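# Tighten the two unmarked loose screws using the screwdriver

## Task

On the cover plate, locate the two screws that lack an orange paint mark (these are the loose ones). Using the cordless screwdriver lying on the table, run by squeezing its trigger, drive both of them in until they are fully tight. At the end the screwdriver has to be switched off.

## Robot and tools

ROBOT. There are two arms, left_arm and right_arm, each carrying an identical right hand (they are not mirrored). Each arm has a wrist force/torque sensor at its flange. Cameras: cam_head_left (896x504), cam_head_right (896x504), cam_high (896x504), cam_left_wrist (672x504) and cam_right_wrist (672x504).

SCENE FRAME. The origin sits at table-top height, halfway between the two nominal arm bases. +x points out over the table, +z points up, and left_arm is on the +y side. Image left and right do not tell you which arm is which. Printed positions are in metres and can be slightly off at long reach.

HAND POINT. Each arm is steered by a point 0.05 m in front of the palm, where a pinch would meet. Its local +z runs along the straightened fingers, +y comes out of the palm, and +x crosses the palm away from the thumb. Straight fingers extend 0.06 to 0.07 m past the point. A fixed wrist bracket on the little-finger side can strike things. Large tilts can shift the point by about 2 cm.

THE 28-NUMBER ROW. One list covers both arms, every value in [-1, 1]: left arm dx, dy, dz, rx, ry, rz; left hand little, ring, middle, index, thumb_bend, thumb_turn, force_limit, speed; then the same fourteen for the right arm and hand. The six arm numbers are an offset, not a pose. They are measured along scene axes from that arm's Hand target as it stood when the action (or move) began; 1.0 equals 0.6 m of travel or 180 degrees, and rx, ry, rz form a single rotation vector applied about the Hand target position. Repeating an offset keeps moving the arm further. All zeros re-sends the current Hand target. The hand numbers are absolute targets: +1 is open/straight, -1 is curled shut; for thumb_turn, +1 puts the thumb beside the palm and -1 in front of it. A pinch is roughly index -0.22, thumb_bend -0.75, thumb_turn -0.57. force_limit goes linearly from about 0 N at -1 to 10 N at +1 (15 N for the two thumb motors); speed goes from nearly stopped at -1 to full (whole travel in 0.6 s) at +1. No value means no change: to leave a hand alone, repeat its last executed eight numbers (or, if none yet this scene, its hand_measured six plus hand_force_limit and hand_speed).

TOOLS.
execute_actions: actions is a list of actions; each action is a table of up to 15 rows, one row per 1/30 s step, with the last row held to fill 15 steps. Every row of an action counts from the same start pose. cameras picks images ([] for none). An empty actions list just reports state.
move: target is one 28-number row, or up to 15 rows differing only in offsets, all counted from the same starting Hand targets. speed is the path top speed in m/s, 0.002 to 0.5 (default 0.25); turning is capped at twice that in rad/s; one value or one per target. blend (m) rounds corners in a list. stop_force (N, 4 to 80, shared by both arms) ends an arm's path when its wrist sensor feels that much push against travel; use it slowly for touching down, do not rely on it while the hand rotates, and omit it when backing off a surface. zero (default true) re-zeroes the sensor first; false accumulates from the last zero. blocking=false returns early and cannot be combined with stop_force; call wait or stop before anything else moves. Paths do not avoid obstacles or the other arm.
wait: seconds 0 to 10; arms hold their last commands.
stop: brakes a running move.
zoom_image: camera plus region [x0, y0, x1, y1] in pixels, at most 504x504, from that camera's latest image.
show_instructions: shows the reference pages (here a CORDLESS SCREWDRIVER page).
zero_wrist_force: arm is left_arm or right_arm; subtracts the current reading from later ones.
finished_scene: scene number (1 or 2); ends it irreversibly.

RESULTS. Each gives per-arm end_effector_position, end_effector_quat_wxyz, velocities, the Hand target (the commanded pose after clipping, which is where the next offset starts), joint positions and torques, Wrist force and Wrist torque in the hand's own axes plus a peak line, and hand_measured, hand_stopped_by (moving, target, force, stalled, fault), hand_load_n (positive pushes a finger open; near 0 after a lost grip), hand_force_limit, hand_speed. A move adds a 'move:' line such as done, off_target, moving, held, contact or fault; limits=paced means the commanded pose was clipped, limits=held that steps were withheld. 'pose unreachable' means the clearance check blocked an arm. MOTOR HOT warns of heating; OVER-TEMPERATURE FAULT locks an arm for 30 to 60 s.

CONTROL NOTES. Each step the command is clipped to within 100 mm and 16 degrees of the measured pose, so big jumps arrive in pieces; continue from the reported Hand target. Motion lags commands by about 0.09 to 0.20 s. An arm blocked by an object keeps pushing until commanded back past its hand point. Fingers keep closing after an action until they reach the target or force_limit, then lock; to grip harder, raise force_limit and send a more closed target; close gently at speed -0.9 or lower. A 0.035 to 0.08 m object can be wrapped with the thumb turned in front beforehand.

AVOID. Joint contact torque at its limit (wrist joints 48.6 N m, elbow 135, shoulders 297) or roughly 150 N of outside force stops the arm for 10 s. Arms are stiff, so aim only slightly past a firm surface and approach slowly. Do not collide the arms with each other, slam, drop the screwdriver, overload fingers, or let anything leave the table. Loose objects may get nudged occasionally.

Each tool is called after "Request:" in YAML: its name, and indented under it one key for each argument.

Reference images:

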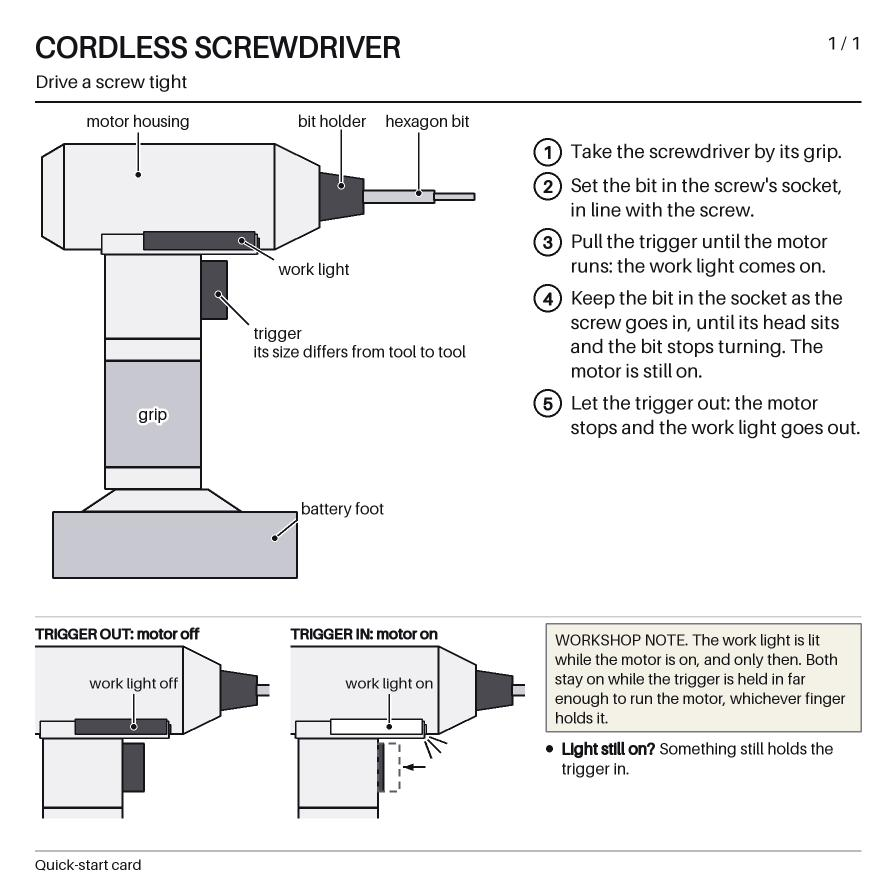

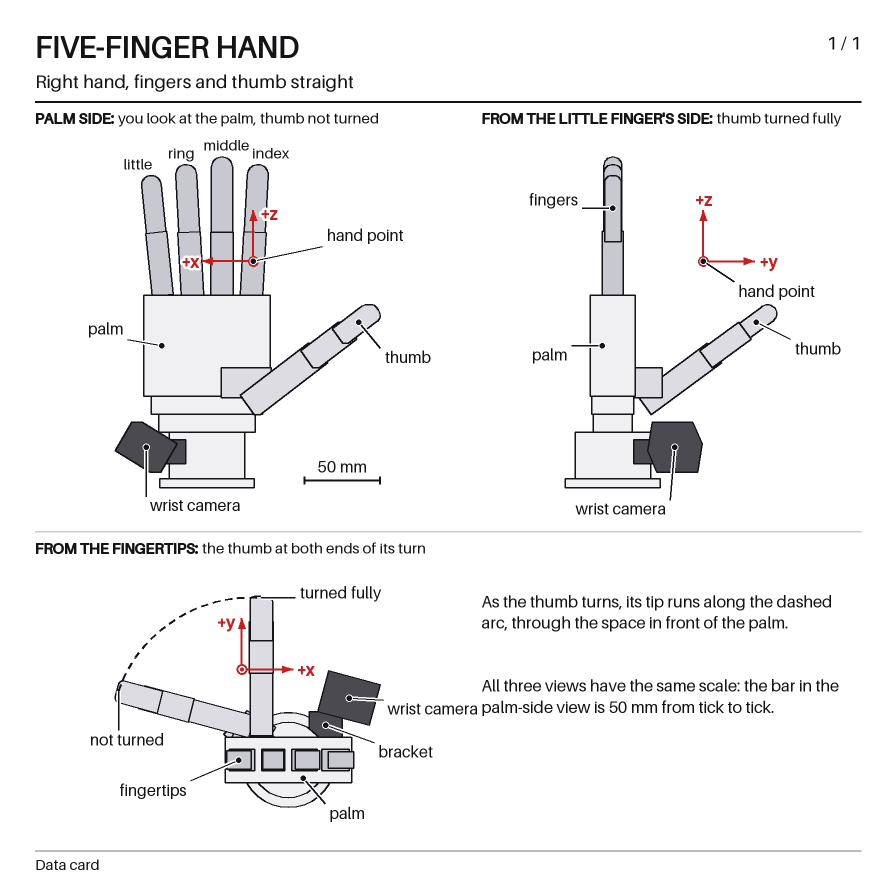

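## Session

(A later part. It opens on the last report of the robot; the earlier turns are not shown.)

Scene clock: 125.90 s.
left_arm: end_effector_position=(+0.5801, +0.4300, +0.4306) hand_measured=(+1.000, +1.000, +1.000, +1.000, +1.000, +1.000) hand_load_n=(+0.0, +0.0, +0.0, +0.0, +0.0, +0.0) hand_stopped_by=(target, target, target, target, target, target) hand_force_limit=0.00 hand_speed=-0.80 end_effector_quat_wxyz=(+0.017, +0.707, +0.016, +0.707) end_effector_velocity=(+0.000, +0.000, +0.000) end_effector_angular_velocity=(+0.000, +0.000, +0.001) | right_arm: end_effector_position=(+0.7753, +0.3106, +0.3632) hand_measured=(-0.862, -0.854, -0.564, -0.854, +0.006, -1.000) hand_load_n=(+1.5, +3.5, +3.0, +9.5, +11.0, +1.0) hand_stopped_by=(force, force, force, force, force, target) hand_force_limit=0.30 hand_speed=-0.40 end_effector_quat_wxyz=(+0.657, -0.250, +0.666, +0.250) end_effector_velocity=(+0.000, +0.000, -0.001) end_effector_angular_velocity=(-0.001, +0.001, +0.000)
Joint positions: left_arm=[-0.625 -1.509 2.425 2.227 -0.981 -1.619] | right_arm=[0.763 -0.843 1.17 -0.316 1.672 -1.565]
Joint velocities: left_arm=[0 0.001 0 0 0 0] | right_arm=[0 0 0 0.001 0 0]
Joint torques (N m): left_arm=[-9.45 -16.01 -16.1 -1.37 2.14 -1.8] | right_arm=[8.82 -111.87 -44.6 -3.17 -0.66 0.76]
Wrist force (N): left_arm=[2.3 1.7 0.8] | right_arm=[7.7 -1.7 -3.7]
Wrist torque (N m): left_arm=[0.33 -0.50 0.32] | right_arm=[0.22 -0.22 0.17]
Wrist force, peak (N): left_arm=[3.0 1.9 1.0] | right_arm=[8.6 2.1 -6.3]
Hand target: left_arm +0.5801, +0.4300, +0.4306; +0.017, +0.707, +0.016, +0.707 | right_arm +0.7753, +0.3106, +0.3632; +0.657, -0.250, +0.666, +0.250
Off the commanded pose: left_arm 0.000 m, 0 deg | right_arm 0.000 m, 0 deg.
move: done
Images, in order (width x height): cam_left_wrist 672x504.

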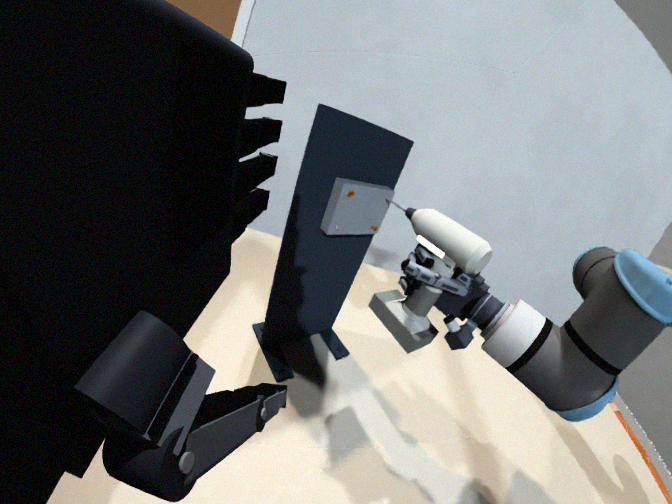

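Request:
move:
  target: [0,0,0,0,0,0,1,1,1,1,1,1,0,-0.8,0.0139,0.00925,0,0,0,0,-0.98,-0.98,-0.98,-0.9,-0.98,-1,0.3,-0.4]
  speed: 0.005
  stop_force: 8
  cameras: ["cam_left_wrist"]

Request:
zoom_image:
  camera: "cam_left_wrist"
  region: [373, 190, 403, 212]

Scene clock: 127.90 s.
left_arm: end_effector_position=(+0.5801, +0.4300, +0.4306) hand_measured=(+1.000, +1.000, +1.000, +1.000, +1.000, +1.000) hand_load_n=(+0.0, +0.0, +0.0, +0.0, +0.0, +0.0) hand_stopped_by=(target, target, target, target, target, target) hand_force_limit=0.00 hand_speed=-0.80 end_effector_quat_wxyz=(+0.017, +0.707, +0.016, +0.707) end_effector_velocity=(+0.000, +0.000, +0.000) end_effector_angular_velocity=(-0.001, -0.001, +0.000) | right_arm: end_effector_position=(+0.7777, +0.3122, +0.3631) hand_measured=(-0.862, -0.854, -0.564, -0.854, +0.006, -1.000) hand_load_n=(+1.0, +3.5, +3.0, +9.0, +11.5, +0.5) hand_stopped_by=(force, force, force, force, force, target) hand_force_limit=0.30 hand_speed=-0.40 end_effector_quat_wxyz=(+0.657, -0.250, +0.666, +0.250) end_effector_velocity=(+0.000, +0.000, -0.001) end_effector_angular_velocity=(-0.001, +0.001, +0.000)
Joint positions: left_arm=[-0.625 -1.509 2.425 2.227 -0.981 -1.619] | right_arm=[0.762 -0.839 1.162 -0.312 1.671 -1.565]
Joint velocities: left_arm=[0 -0.001 0 0 0 -0.001] | right_arm=[0 0.001 0 0.001 0 0]
Joint torques (N m): left_arm=[-8.92 -13.08 -16.59 -1.09 1.98 -1.92] | right_arm=[3.49 -121.28 -45.88 -6.11 0.99 0.53]
Wrist force (N): left_arm=[2.6 1.7 0.9] | right_arm=[6.0 -1.8 -8.0]
Wrist torque (N m): left_arm=[0.33 -0.55 0.34] | right_arm=[0.24 -0.19 -0.80]
Wrist force, peak (N): left_arm=[2.9 2.3 1.1] | right_arm=[9.0 -0.6 -12.1]
Hand target: left_arm +0.5801, +0.4300, +0.4306; +0.017, +0.707, +0.016, +0.707 | right_arm +0.7777, +0.3122, +0.3632; +0.657, -0.250, +0.666, +0.250
Off the commanded pose: left_arm 0.000 m, 0 deg | right_arm 0.007 m, 0 deg.
move: contact (right_arm)
Images, in order (width x height): cam_left_wrist 672x504.

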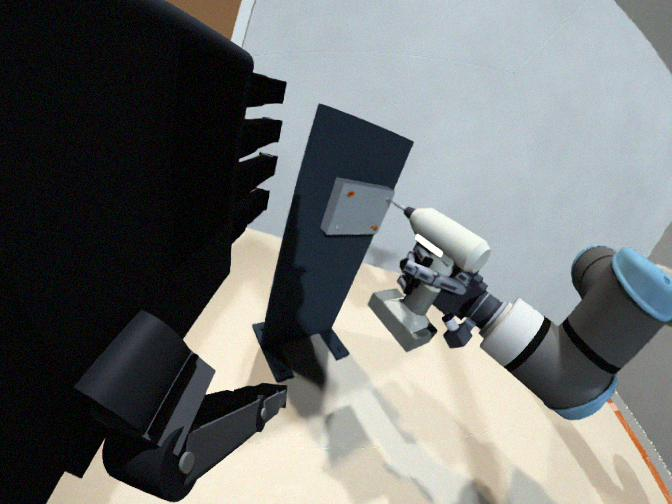

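Scaled by 16.800 from the camera's 672x504 image, which has a finer 960x720 frame.

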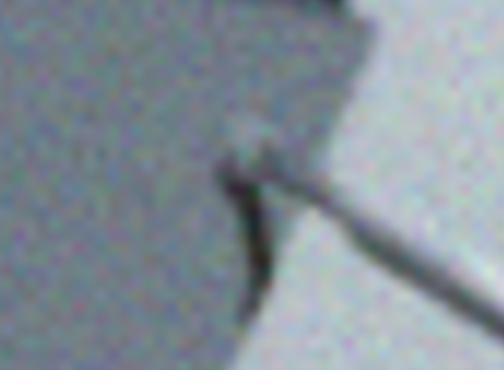

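Request:
move:
  target: [0,0,0,0,0,0,1,1,1,1,1,1,0,-0.8,0.0139,0.00925,0,0,0,0,-0.98,-0.98,-0.98,-0.9,-0.98,-1,0.3,-0.4]
  speed: 0.005
  stop_force: 8
  cameras: ["cam_left_wrist"]

Request:
zoom_image:
  camera: "cam_left_wrist"
  region: [373, 190, 403, 212]

Scene clock: 128.90 s.
left_arm: end_effector_position=(+0.5801, +0.4300, +0.4306) hand_measured=(+1.000, +1.000, +1.000, +1.000, +1.000, +1.000) hand_load_n=(-0.5, +0.0, +0.0, +0.0, +0.0, +0.0) hand_stopped_by=(target, target, target, target, target, target) hand_force_limit=0.00 hand_speed=-0.80 end_effector_quat_wxyz=(+0.017, +0.707, +0.016, +0.707) end_effector_velocity=(+0.000, -0.001, +0.000) end_effector_angular_velocity=(-0.001, +0.000, -0.001) | right_arm: end_effector_position=(+0.7779, +0.3123, +0.3632) hand_measured=(-0.862, -0.854, -0.564, -0.854, +0.006, -1.000) hand_load_n=(+1.0, +3.0, +2.5, +8.0, +12.0, +0.5) hand_stopped_by=(force, force, force, force, force, target) hand_force_limit=0.30 hand_speed=-0.40 end_effector_quat_wxyz=(+0.657, -0.250, +0.666, +0.250) end_effector_velocity=(+0.000, +0.000, +0.000) end_effector_angular_velocity=(+0.001, -0.001, +0.000)
Joint positions: left_arm=[-0.625 -1.509 2.425 2.227 -0.981 -1.619] | right_arm=[0.762 -0.839 1.162 -0.312 1.671 -1.565]
Joint velocities: left_arm=[-0.001 0 0 0 0 -0.001] | right_arm=[0 0 0 -0.001 0 0]
Joint torques (N m): left_arm=[-11.98 -16.53 -14.94 -0.88 1.6 -1.86] | right_arm=[3.19 -124.17 -45.7 -7.94 0.3 0.6]
Wrist force (N): left_arm=[3.1 1.5 0.9] | right_arm=[8.9 -0.5 -9.9]
Wrist torque (N m): left_arm=[0.30 -0.63 0.36] | right_arm=[0.19 -0.04 -0.69]
Wrist force, peak (N): left_arm=[3.1 2.0 1.1] | right_arm=[10.0 -0.1 -20.9]
Hand target: left_arm +0.5801, +0.4300, +0.4306; +0.017, +0.707, +0.016, +0.707 | right_arm +0.7779, +0.3123, +0.3632; +0.657, -0.250, +0.666, +0.250
Off the commanded pose: left_arm 0.000 m, 0 deg | right_arm 0.010 m, 0 deg.
move: contact (right_arm)
Images, in order (width x height): cam_left_wrist 672x504.

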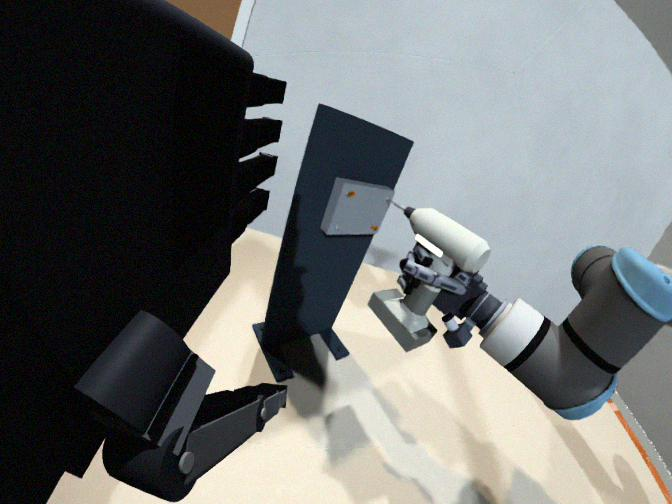

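Scaled by 16.800 from the camera's 672x504 image, which has a finer 960x720 frame.

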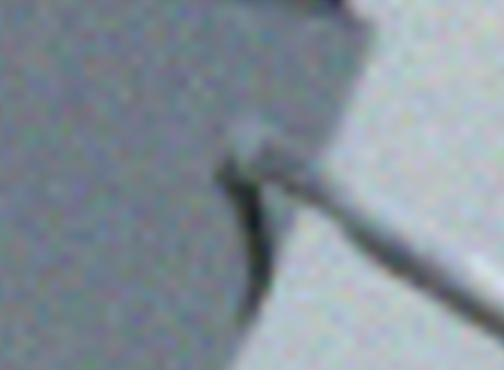

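Request:
move:
  target: [0,0,0,0,0,0,1,1,1,1,1,1,0,-0.8,0.0069,0.0046,0,0,0,0,-0.98,-0.98,-0.98,-0.9,-0.98,-1,0.3,-0.4]
  speed: 0.005
  stop_force: 6
  cameras: []

Request:
move:
  target: [0,0,0,0,0,0,1,1,1,1,1,1,0,-0.8,-0.0485,-0.0323,0,0,0,0,-0.98,-0.98,-0.98,-0.9,-0.98,-1,0.3,-0.4]
  speed: 0.06
  cameras: ["cam_left_wrist","cam_head_right","cam_high"]

Request:
zoom_image:
  camera: "cam_left_wrist"
  region: [373, 190, 403, 212]

Request:
zoom_image:
  camera: "cam_left_wrist"
  region: [310, 170, 400, 245]

Request:
zoom_image:
  camera: "cam_left_wrist"
  region: [335, 183, 365, 205]

Scene clock: 129.87 s.
left_arm: end_effector_position=(+0.5801, +0.4300, +0.4306) hand_measured=(+1.000, +1.000, +1.000, +1.000, +1.000, +1.000) hand_load_n=(+0.0, +0.0, -0.5, +0.0, +0.0, +0.0) hand_stopped_by=(target, target, target, target, target, target) hand_force_limit=0.00 hand_speed=-0.80 end_effector_quat_wxyz=(+0.017, +0.707, +0.016, +0.707) end_effector_velocity=(+0.000, +0.000, +0.000) end_effector_angular_velocity=(+0.000, +0.000, +0.000) | right_arm: end_effector_position=(+0.7779, +0.3124, +0.3632) hand_measured=(-0.862, -0.854, -0.564, -0.854, +0.006, -1.000) hand_load_n=(+1.0, +2.5, +2.5, +8.0, +12.0, +0.5) hand_stopped_by=(force, force, force, force, force, target) hand_force_limit=0.30 hand_speed=-0.40 end_effector_quat_wxyz=(+0.657, -0.250, +0.666, +0.250) end_effector_velocity=(+0.000, +0.000, +0.000) end_effector_angular_velocity=(+0.000, +0.000, +0.000)
Joint positions: left_arm=[-0.625 -1.509 2.425 2.227 -0.981 -1.619] | right_arm=[0.762 -0.838 1.162 -0.312 1.671 -1.565]
Joint velocities: left_arm=[0.001 0 0 0 0 0] | right_arm=[0 0 0 0 0 0]
Joint torques (N m): left_arm=[-12.66 -16.16 -16.04 -0.4 2.34 -1.82] | right_arm=[-1.11 -122.73 -46.71 -8.53 0.11 0.48]
Wrist force (N): left_arm=[2.8 1.8 0.9] | right_arm=[9.4 -0.2 -13.3]
Wrist torque (N m): left_arm=[0.35 -0.57 0.36] | right_arm=[0.32 -0.02 -0.68]
Wrist force, peak (N): left_arm=[3.2 1.8 1.0] | right_arm=[11.1 0.6 -22.2]
Hand target: left_arm +0.5801, +0.4300, +0.4306; +0.017, +0.707, +0.016, +0.707 | right_arm +0.7779, +0.3124, +0.3632; +0.657, -0.250, +0.666, +0.250
Off the commanded pose: left_arm 0.000 m, 0 deg | right_arm 0.005 m, 0 deg.
move: contact (right_arm)
No camera images: "cameras" was empty.

Scene clock: 130.60 s.
left_arm: end_effector_position=(+0.5801, +0.4300, +0.4306) hand_measured=(+1.000, +1.000, +1.000, +1.000, +1.000, +1.000) hand_load_n=(+0.0, +0.0, +0.0, +0.0, +0.0, +0.0) hand_stopped_by=(target, target, target, target, target, target) hand_force_limit=0.00 hand_speed=-0.80 end_effector_quat_wxyz=(+0.017, +0.707, +0.016, +0.707) end_effector_velocity=(+0.000, +0.000, +0.000) end_effector_angular_velocity=(-0.001, +0.001, +0.000) | right_arm: end_effector_position=(+0.7679, +0.3048, +0.3676) hand_measured=(-0.812, -0.758, -0.564, -0.630, +0.006, -1.000) hand_load_n=(+8.0, +5.0, +4.5, +3.5, +9.0, +1.0) hand_stopped_by=(force, force, force, force, force, target) hand_force_limit=0.30 hand_speed=-0.40 end_effector_quat_wxyz=(+0.660, -0.248, +0.664, +0.250) end_effector_velocity=(+0.000, +0.000, +0.000) end_effector_angular_velocity=(+0.001, +0.000, +0.000)
Joint positions: left_arm=[-0.625 -1.509 2.425 2.227 -0.981 -1.619] | right_arm=[0.765 -0.861 1.196 -0.33 1.676 -1.565]
Joint velocities: left_arm=[0 0 0 0.001 0 -0.001] | right_arm=[0 0 0 0 0 0]
Joint torques (N m): left_arm=[-7.65 -17.05 -15.91 -1.3 2.03 -1.58] | right_arm=[0.48 -106.64 -39.53 -2.46 0.46 -0.27]
Wrist force (N): left_arm=[2.5 1.6 0.6] | right_arm=[0.5 -2.8 19.4]
Wrist torque (N m): left_arm=[0.33 -0.53 0.33] | right_arm=[-1.07 -0.23 -1.05]
Wrist force, peak (N): left_arm=[3.2 1.8 0.8] | right_arm=[-49.5 -21.2 144.7]
Hand target: left_arm +0.5801, +0.4300, +0.4306; +0.017, +0.707, +0.016, +0.707 | right_arm +0.7679, +0.3048, +0.3676; +0.660, -0.248, +0.664, +0.250
Off the commanded pose: left_arm 0.000 m, 0 deg | right_arm 0.023 m, 0 deg.
FORCE FAULT: contact force on the right arm reached its limit, and that arm stopped. The contact can be on any part of that arm, not only on its tool. That arm's remaining commands of this call were not run. That arm is still stopped at the end of this call. That arm stays stopped for about 10 more seconds. Until then a move that you send moves the other arm only, and its call returns only when the move has ended. Once the stop has ended, the next robot result says so. If the stop ends while you think or write, that arm runs what you send next, counted from its Hand target as the stop leaves it. While its stop runs, an arm, its gripper or tool too, takes no new command. Until it ends, the stop uses up actions while you think or wait. An arm that is not stopped still takes commands.
move: fault (right_arm)
Images, in order (width x height): cam_head_right 896x504, cam_high 896x504, cam_left_wrist 672x504.

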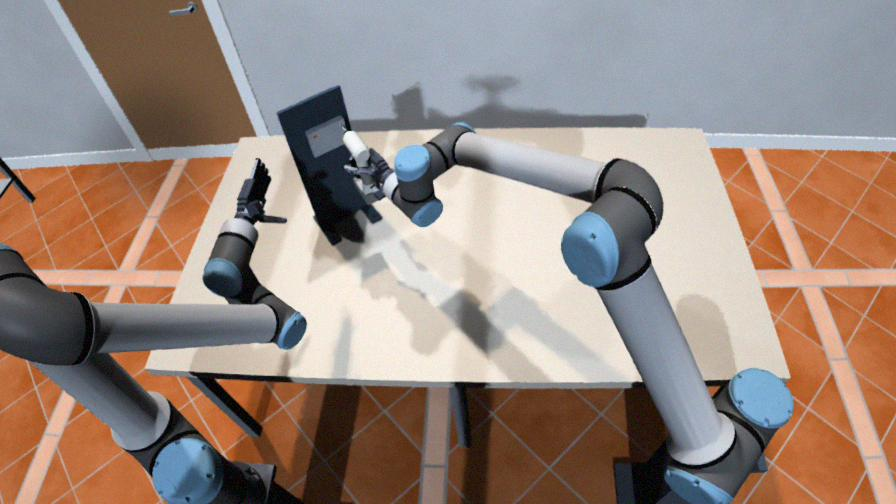

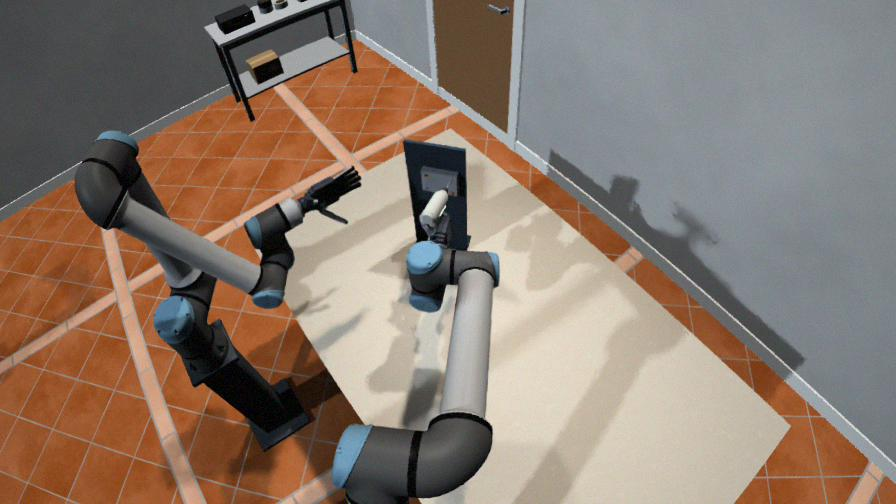

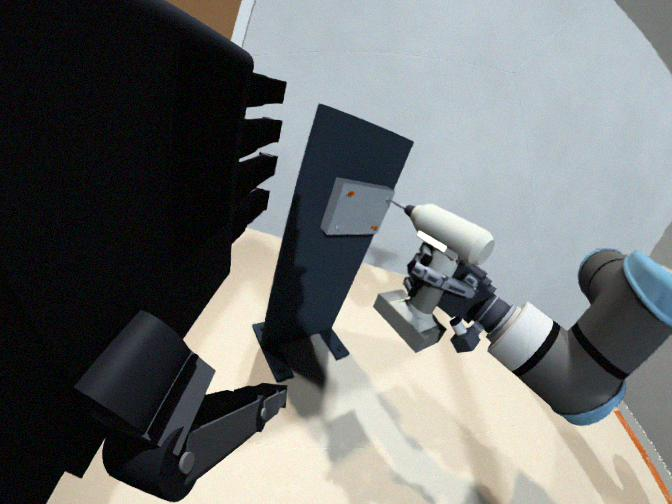

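Scaled by 16.800 from the camera's 672x504 image, which has a finer 960x720 frame.

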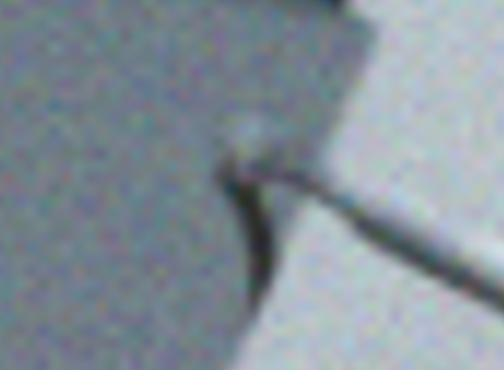

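Scaled by 5.600 from the camera's 672x504 image, which has a finer 960x720 frame.

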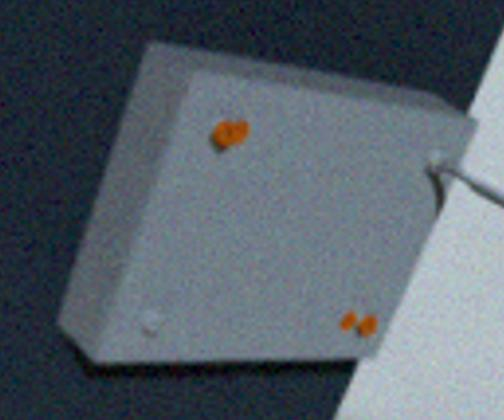

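Scaled by 16.800 from the camera's 672x504 image, which has a finer 960x720 frame.

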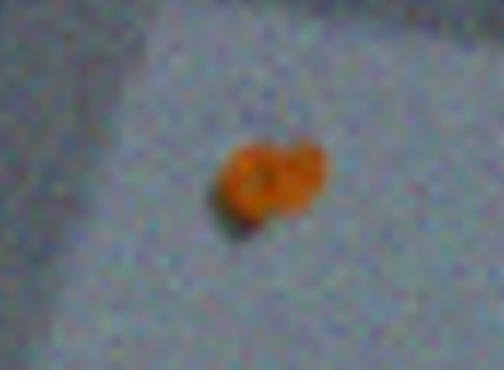

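Request:
wait:
  seconds: 9.6
  cameras: []

Request:
wait:
  seconds: 0.6
  cameras: ["cam_left_wrist","cam_right_wrist"]

Request:
zoom_image:
  camera: "cam_left_wrist"
  region: [330, 160, 520, 360]

Scene clock: 140.43 s.
left_arm: end_effector_position=(+0.5801, +0.4300, +0.4306) hand_measured=(+1.000, +1.000, +1.000, +1.000, +1.000, +1.000) hand_load_n=(+0.0, +0.0, +0.0, +0.0, +0.0, +0.0) hand_stopped_by=(target, target, target, target, target, target) hand_force_limit=0.00 hand_speed=-0.80 end_effector_quat_wxyz=(+0.017, +0.707, +0.016, +0.707) end_effector_velocity=(+0.000, +0.000, +0.000) end_effector_angular_velocity=(+0.001, +0.000, +0.001) | right_arm: end_effector_position=(+0.7679, +0.3048, +0.3676) hand_measured=(-0.812, -0.758, -0.564, -0.630, +0.006, -1.000) hand_load_n=(+8.0, +4.5, +4.5, +3.5, +8.5, +1.0) hand_stopped_by=(force, force, force, force, force, target) hand_force_limit=0.30 hand_speed=-0.40 end_effector_quat_wxyz=(+0.660, -0.248, +0.664, +0.250) end_effector_velocity=(+0.000, +0.000, +0.001) end_effector_angular_velocity=(+0.000, +0.000, +0.000)
Joint positions: left_arm=[-0.625 -1.509 2.425 2.227 -0.981 -1.619] | right_arm=[0.765 -0.861 1.196 -0.33 1.676 -1.565]
Joint velocities: left_arm=[0 0.001 0 0 0 0.001] | right_arm=[0 -0.001 0 0.001 0 0]
Joint torques (N m): left_arm=[-10.43 -20.41 -16.47 -0.34 1.74 -1.72] | right_arm=[0.5 -106.81 -40.12 -2.4 0.3 -0.12]
Wrist force (N): left_arm=[2.5 1.8 0.7] | right_arm=[-0.3 -3.4 19.8]
Wrist torque (N m): left_arm=[0.36 -0.53 0.34] | right_arm=[-1.13 -0.23 -1.06]
Wrist force, peak (N): left_arm=[3.3 1.8 1.1] | right_arm=[0.0 -3.2 20.3]
Hand target: left_arm +0.5801, +0.4300, +0.4306; +0.017, +0.707, +0.016, +0.707 | right_arm +0.7679, +0.3048, +0.3676; +0.660, -0.248, +0.664, +0.250
Off the commanded pose: left_arm 0.000 m, 0 deg | right_arm 0.023 m, 0 deg.
FORCE FAULT, CONTINUED: the right arm's stop, for the force fault that an earlier result reported, is over. The rest of the stop counts as 20 of the actions that you can send in this scene. During its stop the right arm's controller moved it back a little. That arm now holds where it stands, not its last command. That arm accepts commands again.
wait: 9.60 s; at rest from the start
No camera images: "cameras" was empty.

Scene clock: 141.03 s.
left_arm: end_effector_position=(+0.5801, +0.4300, +0.4306) hand_measured=(+1.000, +1.000, +1.000, +1.000, +1.000, +1.000) hand_load_n=(+0.0, +0.0, +0.0, +0.0, +0.0, +0.0) hand_stopped_by=(target, target, target, target, target, target) hand_force_limit=0.00 hand_speed=-0.80 end_effector_quat_wxyz=(+0.017, +0.707, +0.016, +0.707) end_effector_velocity=(+0.000, +0.000, -0.001) end_effector_angular_velocity=(+0.002, +0.001, -0.001) | right_arm: end_effector_position=(+0.7679, +0.3048, +0.3676) hand_measured=(-0.812, -0.758, -0.564, -0.630, +0.006, -1.000) hand_load_n=(+8.0, +4.5, +4.0, +3.5, +9.0, +0.5) hand_stopped_by=(force, force, force, force, force, target) hand_force_limit=0.30 hand_speed=-0.40 end_effector_quat_wxyz=(+0.660, -0.248, +0.664, +0.250) end_effector_velocity=(+0.000, +0.000, +0.002) end_effector_angular_velocity=(+0.001, -0.001, +0.000)
Joint positions: left_arm=[-0.625 -1.509 2.425 2.227 -0.981 -1.619] | right_arm=[0.765 -0.861 1.196 -0.33 1.676 -1.565]
Joint velocities: left_arm=[0 0 0 0.001 0 0.002] | right_arm=[0 -0.001 0 -0.001 0 0]
Joint torques (N m): left_arm=[-10.07 -21.8 -15.9 -0.02 1.69 -1.96] | right_arm=[0.53 -103.2 -39.07 -2.38 0.13 -0.2]
Wrist force (N): left_arm=[2.4 2.1 0.8] | right_arm=[-0.3 -3.7 19.3]
Wrist torque (N m): left_arm=[0.38 -0.53 0.34] | right_arm=[-1.16 -0.19 -1.07]
Wrist force, peak (N): left_arm=[3.0 2.1 0.8] | right_arm=[0.0 -3.3 20.1]
Hand target: left_arm +0.5801, +0.4300, +0.4306; +0.017, +0.707, +0.016, +0.707 | right_arm +0.7679, +0.3048, +0.3676; +0.660, -0.248, +0.664, +0.250
Off the commanded pose: left_arm 0.000 m, 0 deg | right_arm 0.023 m, 0 deg.
wait: 0.60 s; at rest by 0.17 s
Images, in order (width x height): cam_left_wrist 672x504, cam_right_wrist 672x504.

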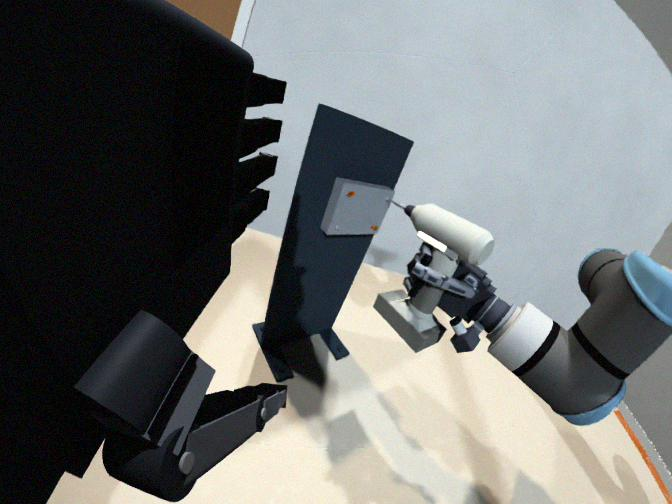

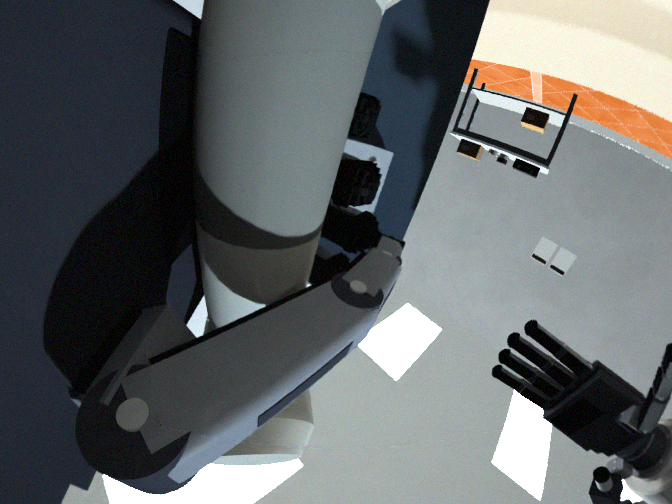

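Scaled by 2.520 from the camera's 672x504 image, which has a finer 960x720 frame.

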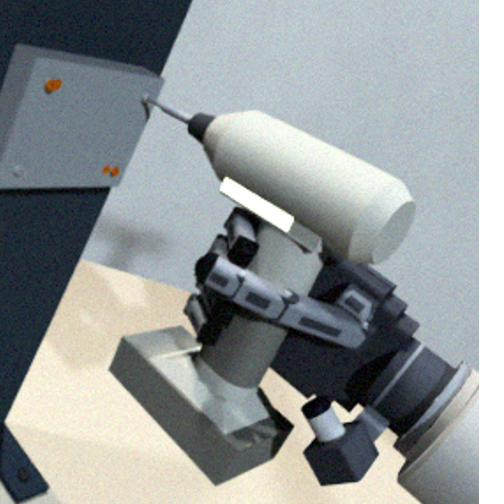

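Request:
move:
  target: [0,0,0,0,0,0,1,1,1,1,1,1,0,-0.8,0,0,0,0,0,0,-0.98,-0.98,-0.98,0.3,-0.98,-1,0.3,0]
  speed: 0.02
  cameras: ["cam_left_wrist"]

Request:
zoom_image:
  camera: "cam_left_wrist"
  region: [330, 160, 520, 360]

Scene clock: 142.03 s.
left_arm: end_effector_position=(+0.5801, +0.4300, +0.4306) hand_measured=(+1.000, +1.000, +1.000, +1.000, +1.000, +1.000) hand_load_n=(+0.0, +0.0, +0.0, +0.0, +0.0, +0.0) hand_stopped_by=(target, target, target, target, target, target) hand_force_limit=0.00 hand_speed=-0.80 end_effector_quat_wxyz=(+0.017, +0.707, +0.016, +0.707) end_effector_velocity=(+0.000, +0.000, +0.000) end_effector_angular_velocity=(+0.002, +0.000, +0.000) | right_arm: end_effector_position=(+0.7679, +0.3048, +0.3676) hand_measured=(-0.812, -0.758, -0.564, +0.300, +0.006, -1.000) hand_load_n=(+8.0, +4.0, +4.5, +0.0, +9.0, +0.5) hand_stopped_by=(force, force, force, target, force, target) hand_force_limit=0.30 hand_speed=0.00 end_effector_quat_wxyz=(+0.660, -0.248, +0.664, +0.250) end_effector_velocity=(+0.000, +0.000, -0.001) end_effector_angular_velocity=(+0.000, +0.000, +0.000)
Joint positions: left_arm=[-0.625 -1.509 2.425 2.227 -0.981 -1.619] | right_arm=[0.765 -0.861 1.196 -0.33 1.676 -1.565]
Joint velocities: left_arm=[0.001 0 0 0.001 -0.001 0.002] | right_arm=[0 0.001 0 0 0 0]
Joint torques (N m): left_arm=[-12.14 -16.2 -16.2 0.15 1.5 -1.76] | right_arm=[0.36 -103.04 -35.68 -2.43 -0.39 -0.18]
Wrist force (N): left_arm=[3.1 1.2 0.7] | right_arm=[-0.3 -0.5 11.1]
Wrist torque (N m): left_arm=[0.27 -0.62 0.36] | right_arm=[-0.30 -0.37 -0.28]
Wrist force, peak (N): left_arm=[3.1 1.9 0.6] | right_arm=[0.0 -3.3 20.0]
Hand target: left_arm +0.5801, +0.4300, +0.4306; +0.017, +0.707, +0.016, +0.707 | right_arm +0.7679, +0.3048, +0.3676; +0.660, -0.248, +0.664, +0.250
Off the commanded pose: left_arm 0.000 m, 0 deg | right_arm 0.000 m, 0 deg.
move: done
Images, in order (width x height): cam_left_wrist 672x504.

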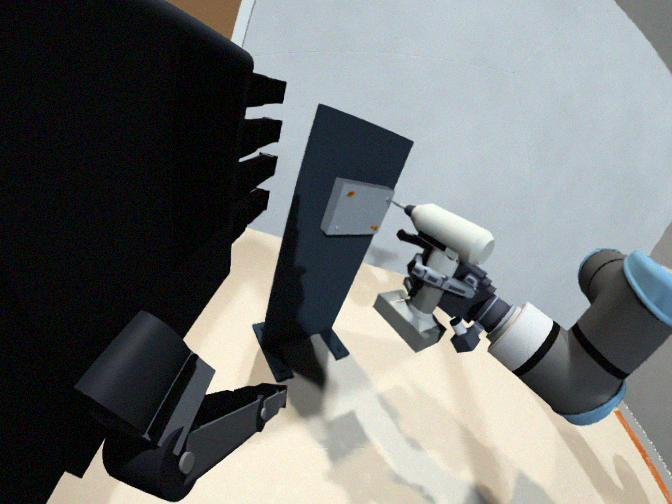

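Scaled by 2.520 from the camera's 672x504 image, which has a finer 960x720 frame.

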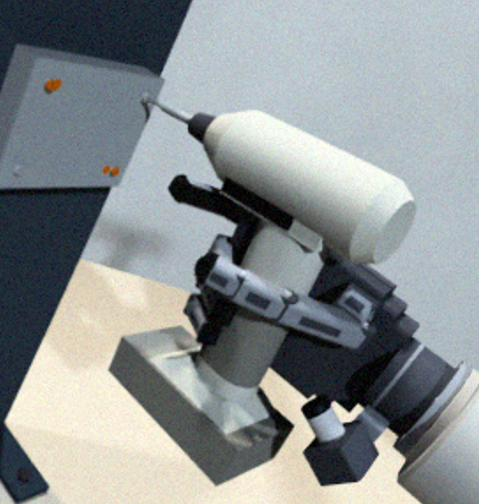

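Request:
move:
  target: [0,0,0,0,0,0,1,1,1,1,1,1,0,-0.8,-0.0042,-0.0028,0,0,0,0,-0.98,-0.98,-0.98,0.3,-0.98,-1,0.3,0]
  speed: 0.01
  cameras: ["cam_left_wrist"]

Request:
zoom_image:
  camera: "cam_left_wrist"
  region: [330, 160, 520, 360]

Scene clock: 142.90 s.
left_arm: end_effector_position=(+0.5801, +0.4300, +0.4306) hand_measured=(+1.000, +1.000, +1.000, +1.000, +1.000, +1.000) hand_load_n=(+0.0, +0.0, +0.0, +0.0, +0.0, +0.0) hand_stopped_by=(target, target, target, target, target, target) hand_force_limit=0.00 hand_speed=-0.80 end_effector_quat_wxyz=(+0.017, +0.707, +0.016, +0.707) end_effector_velocity=(+0.000, +0.001, +0.000) end_effector_angular_velocity=(+0.001, +0.000, +0.002) | right_arm: end_effector_position=(+0.7651, +0.3031, +0.3671) hand_measured=(-0.812, -0.758, -0.564, +0.300, +0.006, -1.000) hand_load_n=(+2.0, +0.0, +4.5, +0.0, +9.0, +0.5) hand_stopped_by=(force, force, force, target, force, target) hand_force_limit=0.30 hand_speed=0.00 end_effector_quat_wxyz=(+0.659, -0.248, +0.664, +0.250) end_effector_velocity=(+0.001, +0.001, +0.004) end_effector_angular_velocity=(+0.004, -0.003, -0.001)
Joint positions: left_arm=[-0.625 -1.509 2.425 2.227 -0.981 -1.619] | right_arm=[0.766 -0.866 1.204 -0.334 1.676 -1.565]
Joint velocities: left_arm=[0.001 0 0 0 0.001 0.001] | right_arm=[0 0 -0.004 -0.001 0 0]
Joint torques (N m): left_arm=[-13.8 -18.42 -17.9 0.29 1.69 -2.18] | right_arm=[12.41 -102.76 -45.61 -4.1 -0.88 -0.13]
Wrist force (N): left_arm=[2.8 1.6 0.8] | right_arm=[3.6 0.6 0.8]
Wrist torque (N m): left_arm=[0.33 -0.57 0.34] | right_arm=[-0.01 0.13 -0.08]
Wrist force, peak (N): left_arm=[3.2 1.7 1.0] | right_arm=[-14.4 -5.3 38.7]
Hand target: left_arm +0.5801, +0.4300, +0.4306; +0.017, +0.707, +0.016, +0.707 | right_arm +0.7653, +0.3031, +0.3676; +0.660, -0.248, +0.664, +0.250
Off the commanded pose: left_arm 0.000 m, 0 deg | right_arm 0.001 m, 0 deg.
move: done
Images, in order (width x height): cam_left_wrist 672x504.

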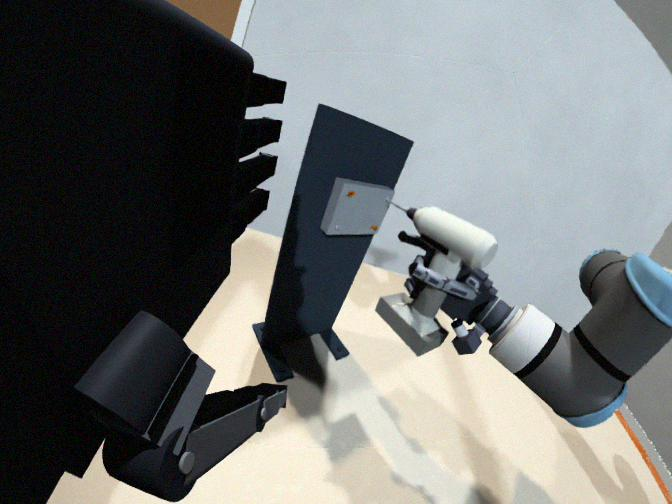

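Scaled by 2.520 from the camera's 672x504 image, which has a finer 960x720 frame.

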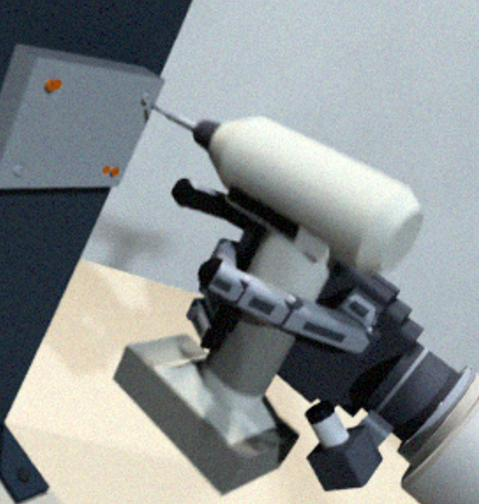

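Request:
move:
  target: [0,0,0,0,0,0,1,1,1,1,1,1,0,-0.8,0,0,0,0,0,0,-0.96,-0.96,-0.98,0.3,-0.98,-1,0.3,-0.7]
  speed: 0.02
  cameras: []

Request:
move:
  target: [0,0,0,0,0,0,1,1,1,1,1,1,0,-0.8,-0.0485,-0.0323,0,0,0,0,-0.96,-0.96,-0.98,0.3,-0.98,-1,0.3,-0.7]
  speed: 0.04
  stop_force: 15
  cameras: ["cam_left_wrist"]

Request:
zoom_image:
  camera: "cam_left_wrist"
  region: [373, 190, 403, 212]

Request:
zoom_image:
  camera: "cam_left_wrist"
  region: [310, 170, 400, 245]

Scene clock: 143.83 s.
left_arm: end_effector_position=(+0.5801, +0.4300, +0.4306) hand_measured=(+1.000, +1.000, +1.000, +1.000, +1.000, +1.000) hand_load_n=(+0.0, +0.0, +0.0, +0.0, +0.0, +0.0) hand_stopped_by=(target, target, target, target, target, target) hand_force_limit=0.00 hand_speed=-0.80 end_effector_quat_wxyz=(+0.017, +0.707, +0.016, +0.707) end_effector_velocity=(+0.000, +0.000, +0.000) end_effector_angular_velocity=(-0.002, +0.000, +0.000) | right_arm: end_effector_position=(+0.7653, +0.3032, +0.3676) hand_measured=(-0.826, -0.820, -0.564, +0.300, +0.006, -1.000) hand_load_n=(+3.0, +8.5, +4.0, +0.0, +9.0, +0.5) hand_stopped_by=(force, force, force, target, force, target) hand_force_limit=0.30 hand_speed=-0.70 end_effector_quat_wxyz=(+0.660, -0.248, +0.664, +0.250) end_effector_velocity=(+0.000, +0.000, +0.001) end_effector_angular_velocity=(+0.002, -0.002, +0.000)
Joint positions: left_arm=[-0.625 -1.509 2.425 2.227 -0.981 -1.619] | right_arm=[0.765 -0.865 1.204 -0.334 1.676 -1.565]
Joint velocities: left_arm=[0.001 0 0 0 -0.001 -0.002] | right_arm=[0 -0.001 0 -0.002 0 0]
Joint torques (N m): left_arm=[-11.23 -15.58 -18.01 0.01 1.14 -1.73] | right_arm=[-14.7 -115.35 -51.77 -6.31 -1.17 0]
Wrist force (N): left_arm=[2.6 1.6 0.6] | right_arm=[7.2 -1.2 -3.5]
Wrist torque (N m): left_arm=[0.33 -0.54 0.34] | right_arm=[-0.14 0.01 0.03]
Wrist force, peak (N): left_arm=[2.7 2.3 0.6] | right_arm=[8.0 1.4 -5.2]
Hand target: left_arm +0.5801, +0.4300, +0.4306; +0.017, +0.707, +0.016, +0.707 | right_arm +0.7653, +0.3031, +0.3676; +0.660, -0.248, +0.664, +0.250
Off the commanded pose: left_arm 0.000 m, 0 deg | right_arm 0.000 m, 0 deg.
move: done
No camera images: "cameras" was empty.

Scene clock: 146.03 s.
left_arm: end_effector_position=(+0.5801, +0.4300, +0.4306) hand_measured=(+1.000, +1.000, +1.000, +1.000, +1.000, +1.000) hand_load_n=(+0.0, +0.0, +0.0, +0.0, +0.0, +0.0) hand_stopped_by=(target, target, target, target, target, target) hand_force_limit=0.00 hand_speed=-0.80 end_effector_quat_wxyz=(+0.017, +0.707, +0.016, +0.707) end_effector_velocity=(+0.000, +0.001, +0.000) end_effector_angular_velocity=(+0.000, +0.001, +0.001) | right_arm: end_effector_position=(+0.7362, +0.2837, +0.3676) hand_measured=(-0.826, -0.820, -0.564, +0.300, +0.006, -1.000) hand_load_n=(+3.0, +8.0, +4.0, +0.0, +9.0, +0.5) hand_stopped_by=(force, force, force, target, force, target) hand_force_limit=0.30 hand_speed=-0.70 end_effector_quat_wxyz=(+0.660, -0.248, +0.664, +0.250) end_effector_velocity=(+0.000, +0.000, +0.000) end_effector_angular_velocity=(+0.000, +0.000, +0.000)
Joint positions: left_arm=[-0.625 -1.509 2.425 2.227 -0.981 -1.619] | right_arm=[0.775 -0.918 1.294 -0.371 1.685 -1.565]
Joint velocities: left_arm=[0.001 0 0 0.001 0 0] | right_arm=[0 0 0 0 0 0]
Joint torques (N m): left_arm=[-12.39 -18.27 -15.75 0.37 1.64 -1.94] | right_arm=[-14.56 -97.59 -51 -2.34 -0.53 1.32]
Wrist force (N): left_arm=[2.5 1.6 0.9] | right_arm=[7.3 -1.2 -3.3]
Wrist torque (N m): left_arm=[0.32 -0.53 0.32] | right_arm=[-0.15 0.00 0.03]
Wrist force, peak (N): left_arm=[3.0 2.1 0.8] | right_arm=[7.7 -0.7 -3.9]
Hand target: left_arm +0.5801, +0.4300, +0.4306; +0.017, +0.707, +0.016, +0.707 | right_arm +0.7362, +0.2837, +0.3676; +0.660, -0.248, +0.664, +0.250
Off the commanded pose: left_arm 0.000 m, 0 deg | right_arm 0.000 m, 0 deg.
move: done
Images, in order (width x height): cam_left_wrist 672x504.

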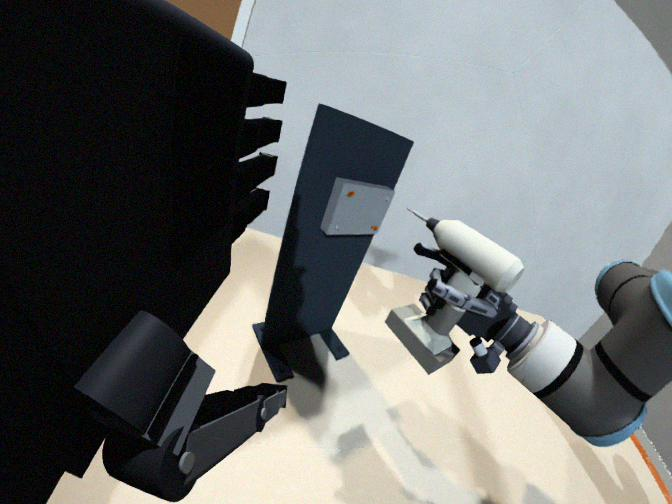

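Scaled by 16.800 from the camera's 672x504 image, which has a finer 960x720 frame.

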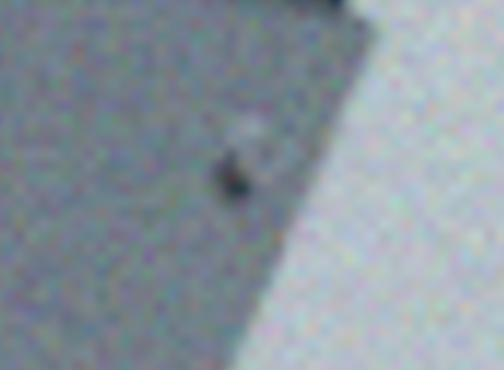

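Scaled by 5.600 from the camera's 672x504 image, which has a finer 960x720 frame.

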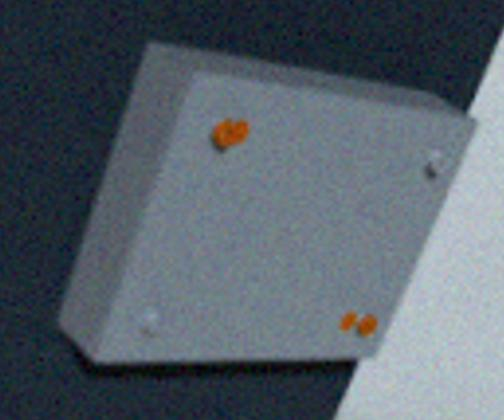

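Request:
zoom_image:
  camera: "cam_left_wrist"
  region: [330, 220, 360, 242]

Request:
zoom_image:
  camera: "cam_left_wrist"
  region: [360, 215, 390, 237]

Request:
zoom_image:
  camera: "cam_left_wrist"
  region: [380, 195, 394, 206]

Request:
zoom_image:
  camera: "cam_left_wrist"
  region: [344, 188, 358, 199]

Scaled by 16.800 from the camera's 672x504 image, which has a finer 960x720 frame.

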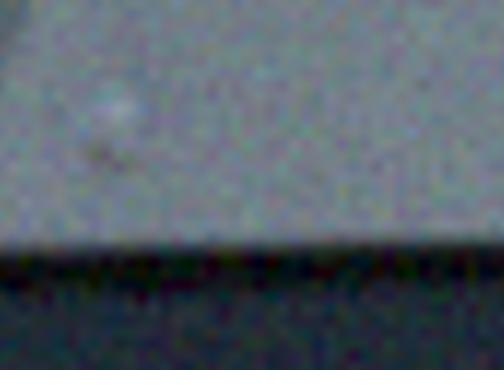

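Scaled by 16.800 from the camera's 672x504 image, which has a finer 960x720 frame.

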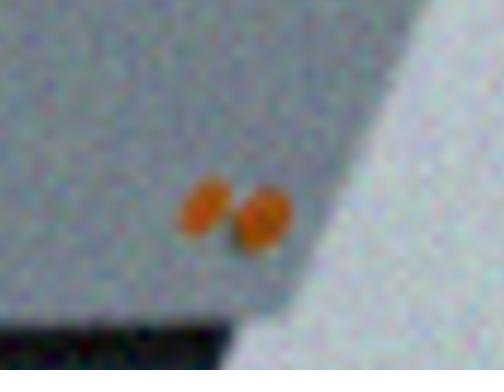

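Scaled by 36.000 from the camera's 672x504 image, which has a finer 960x720 frame.

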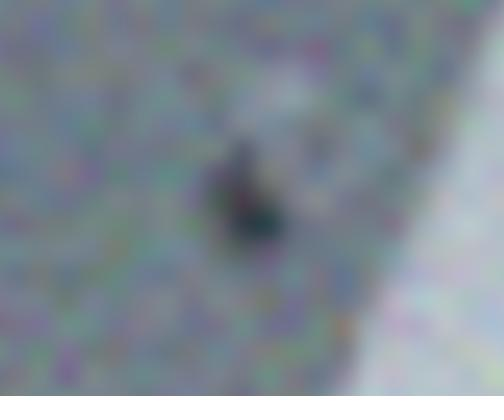

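Scaled by 36.000 from the camera's 672x504 image, which has a finer 960x720 frame.

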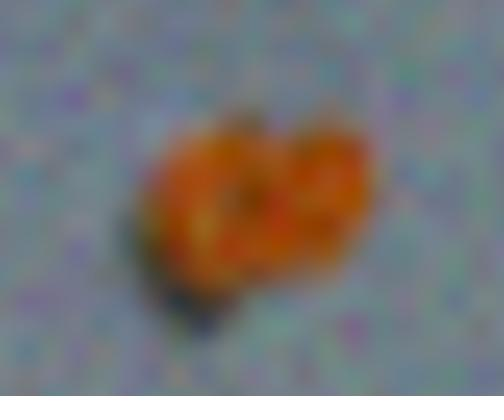

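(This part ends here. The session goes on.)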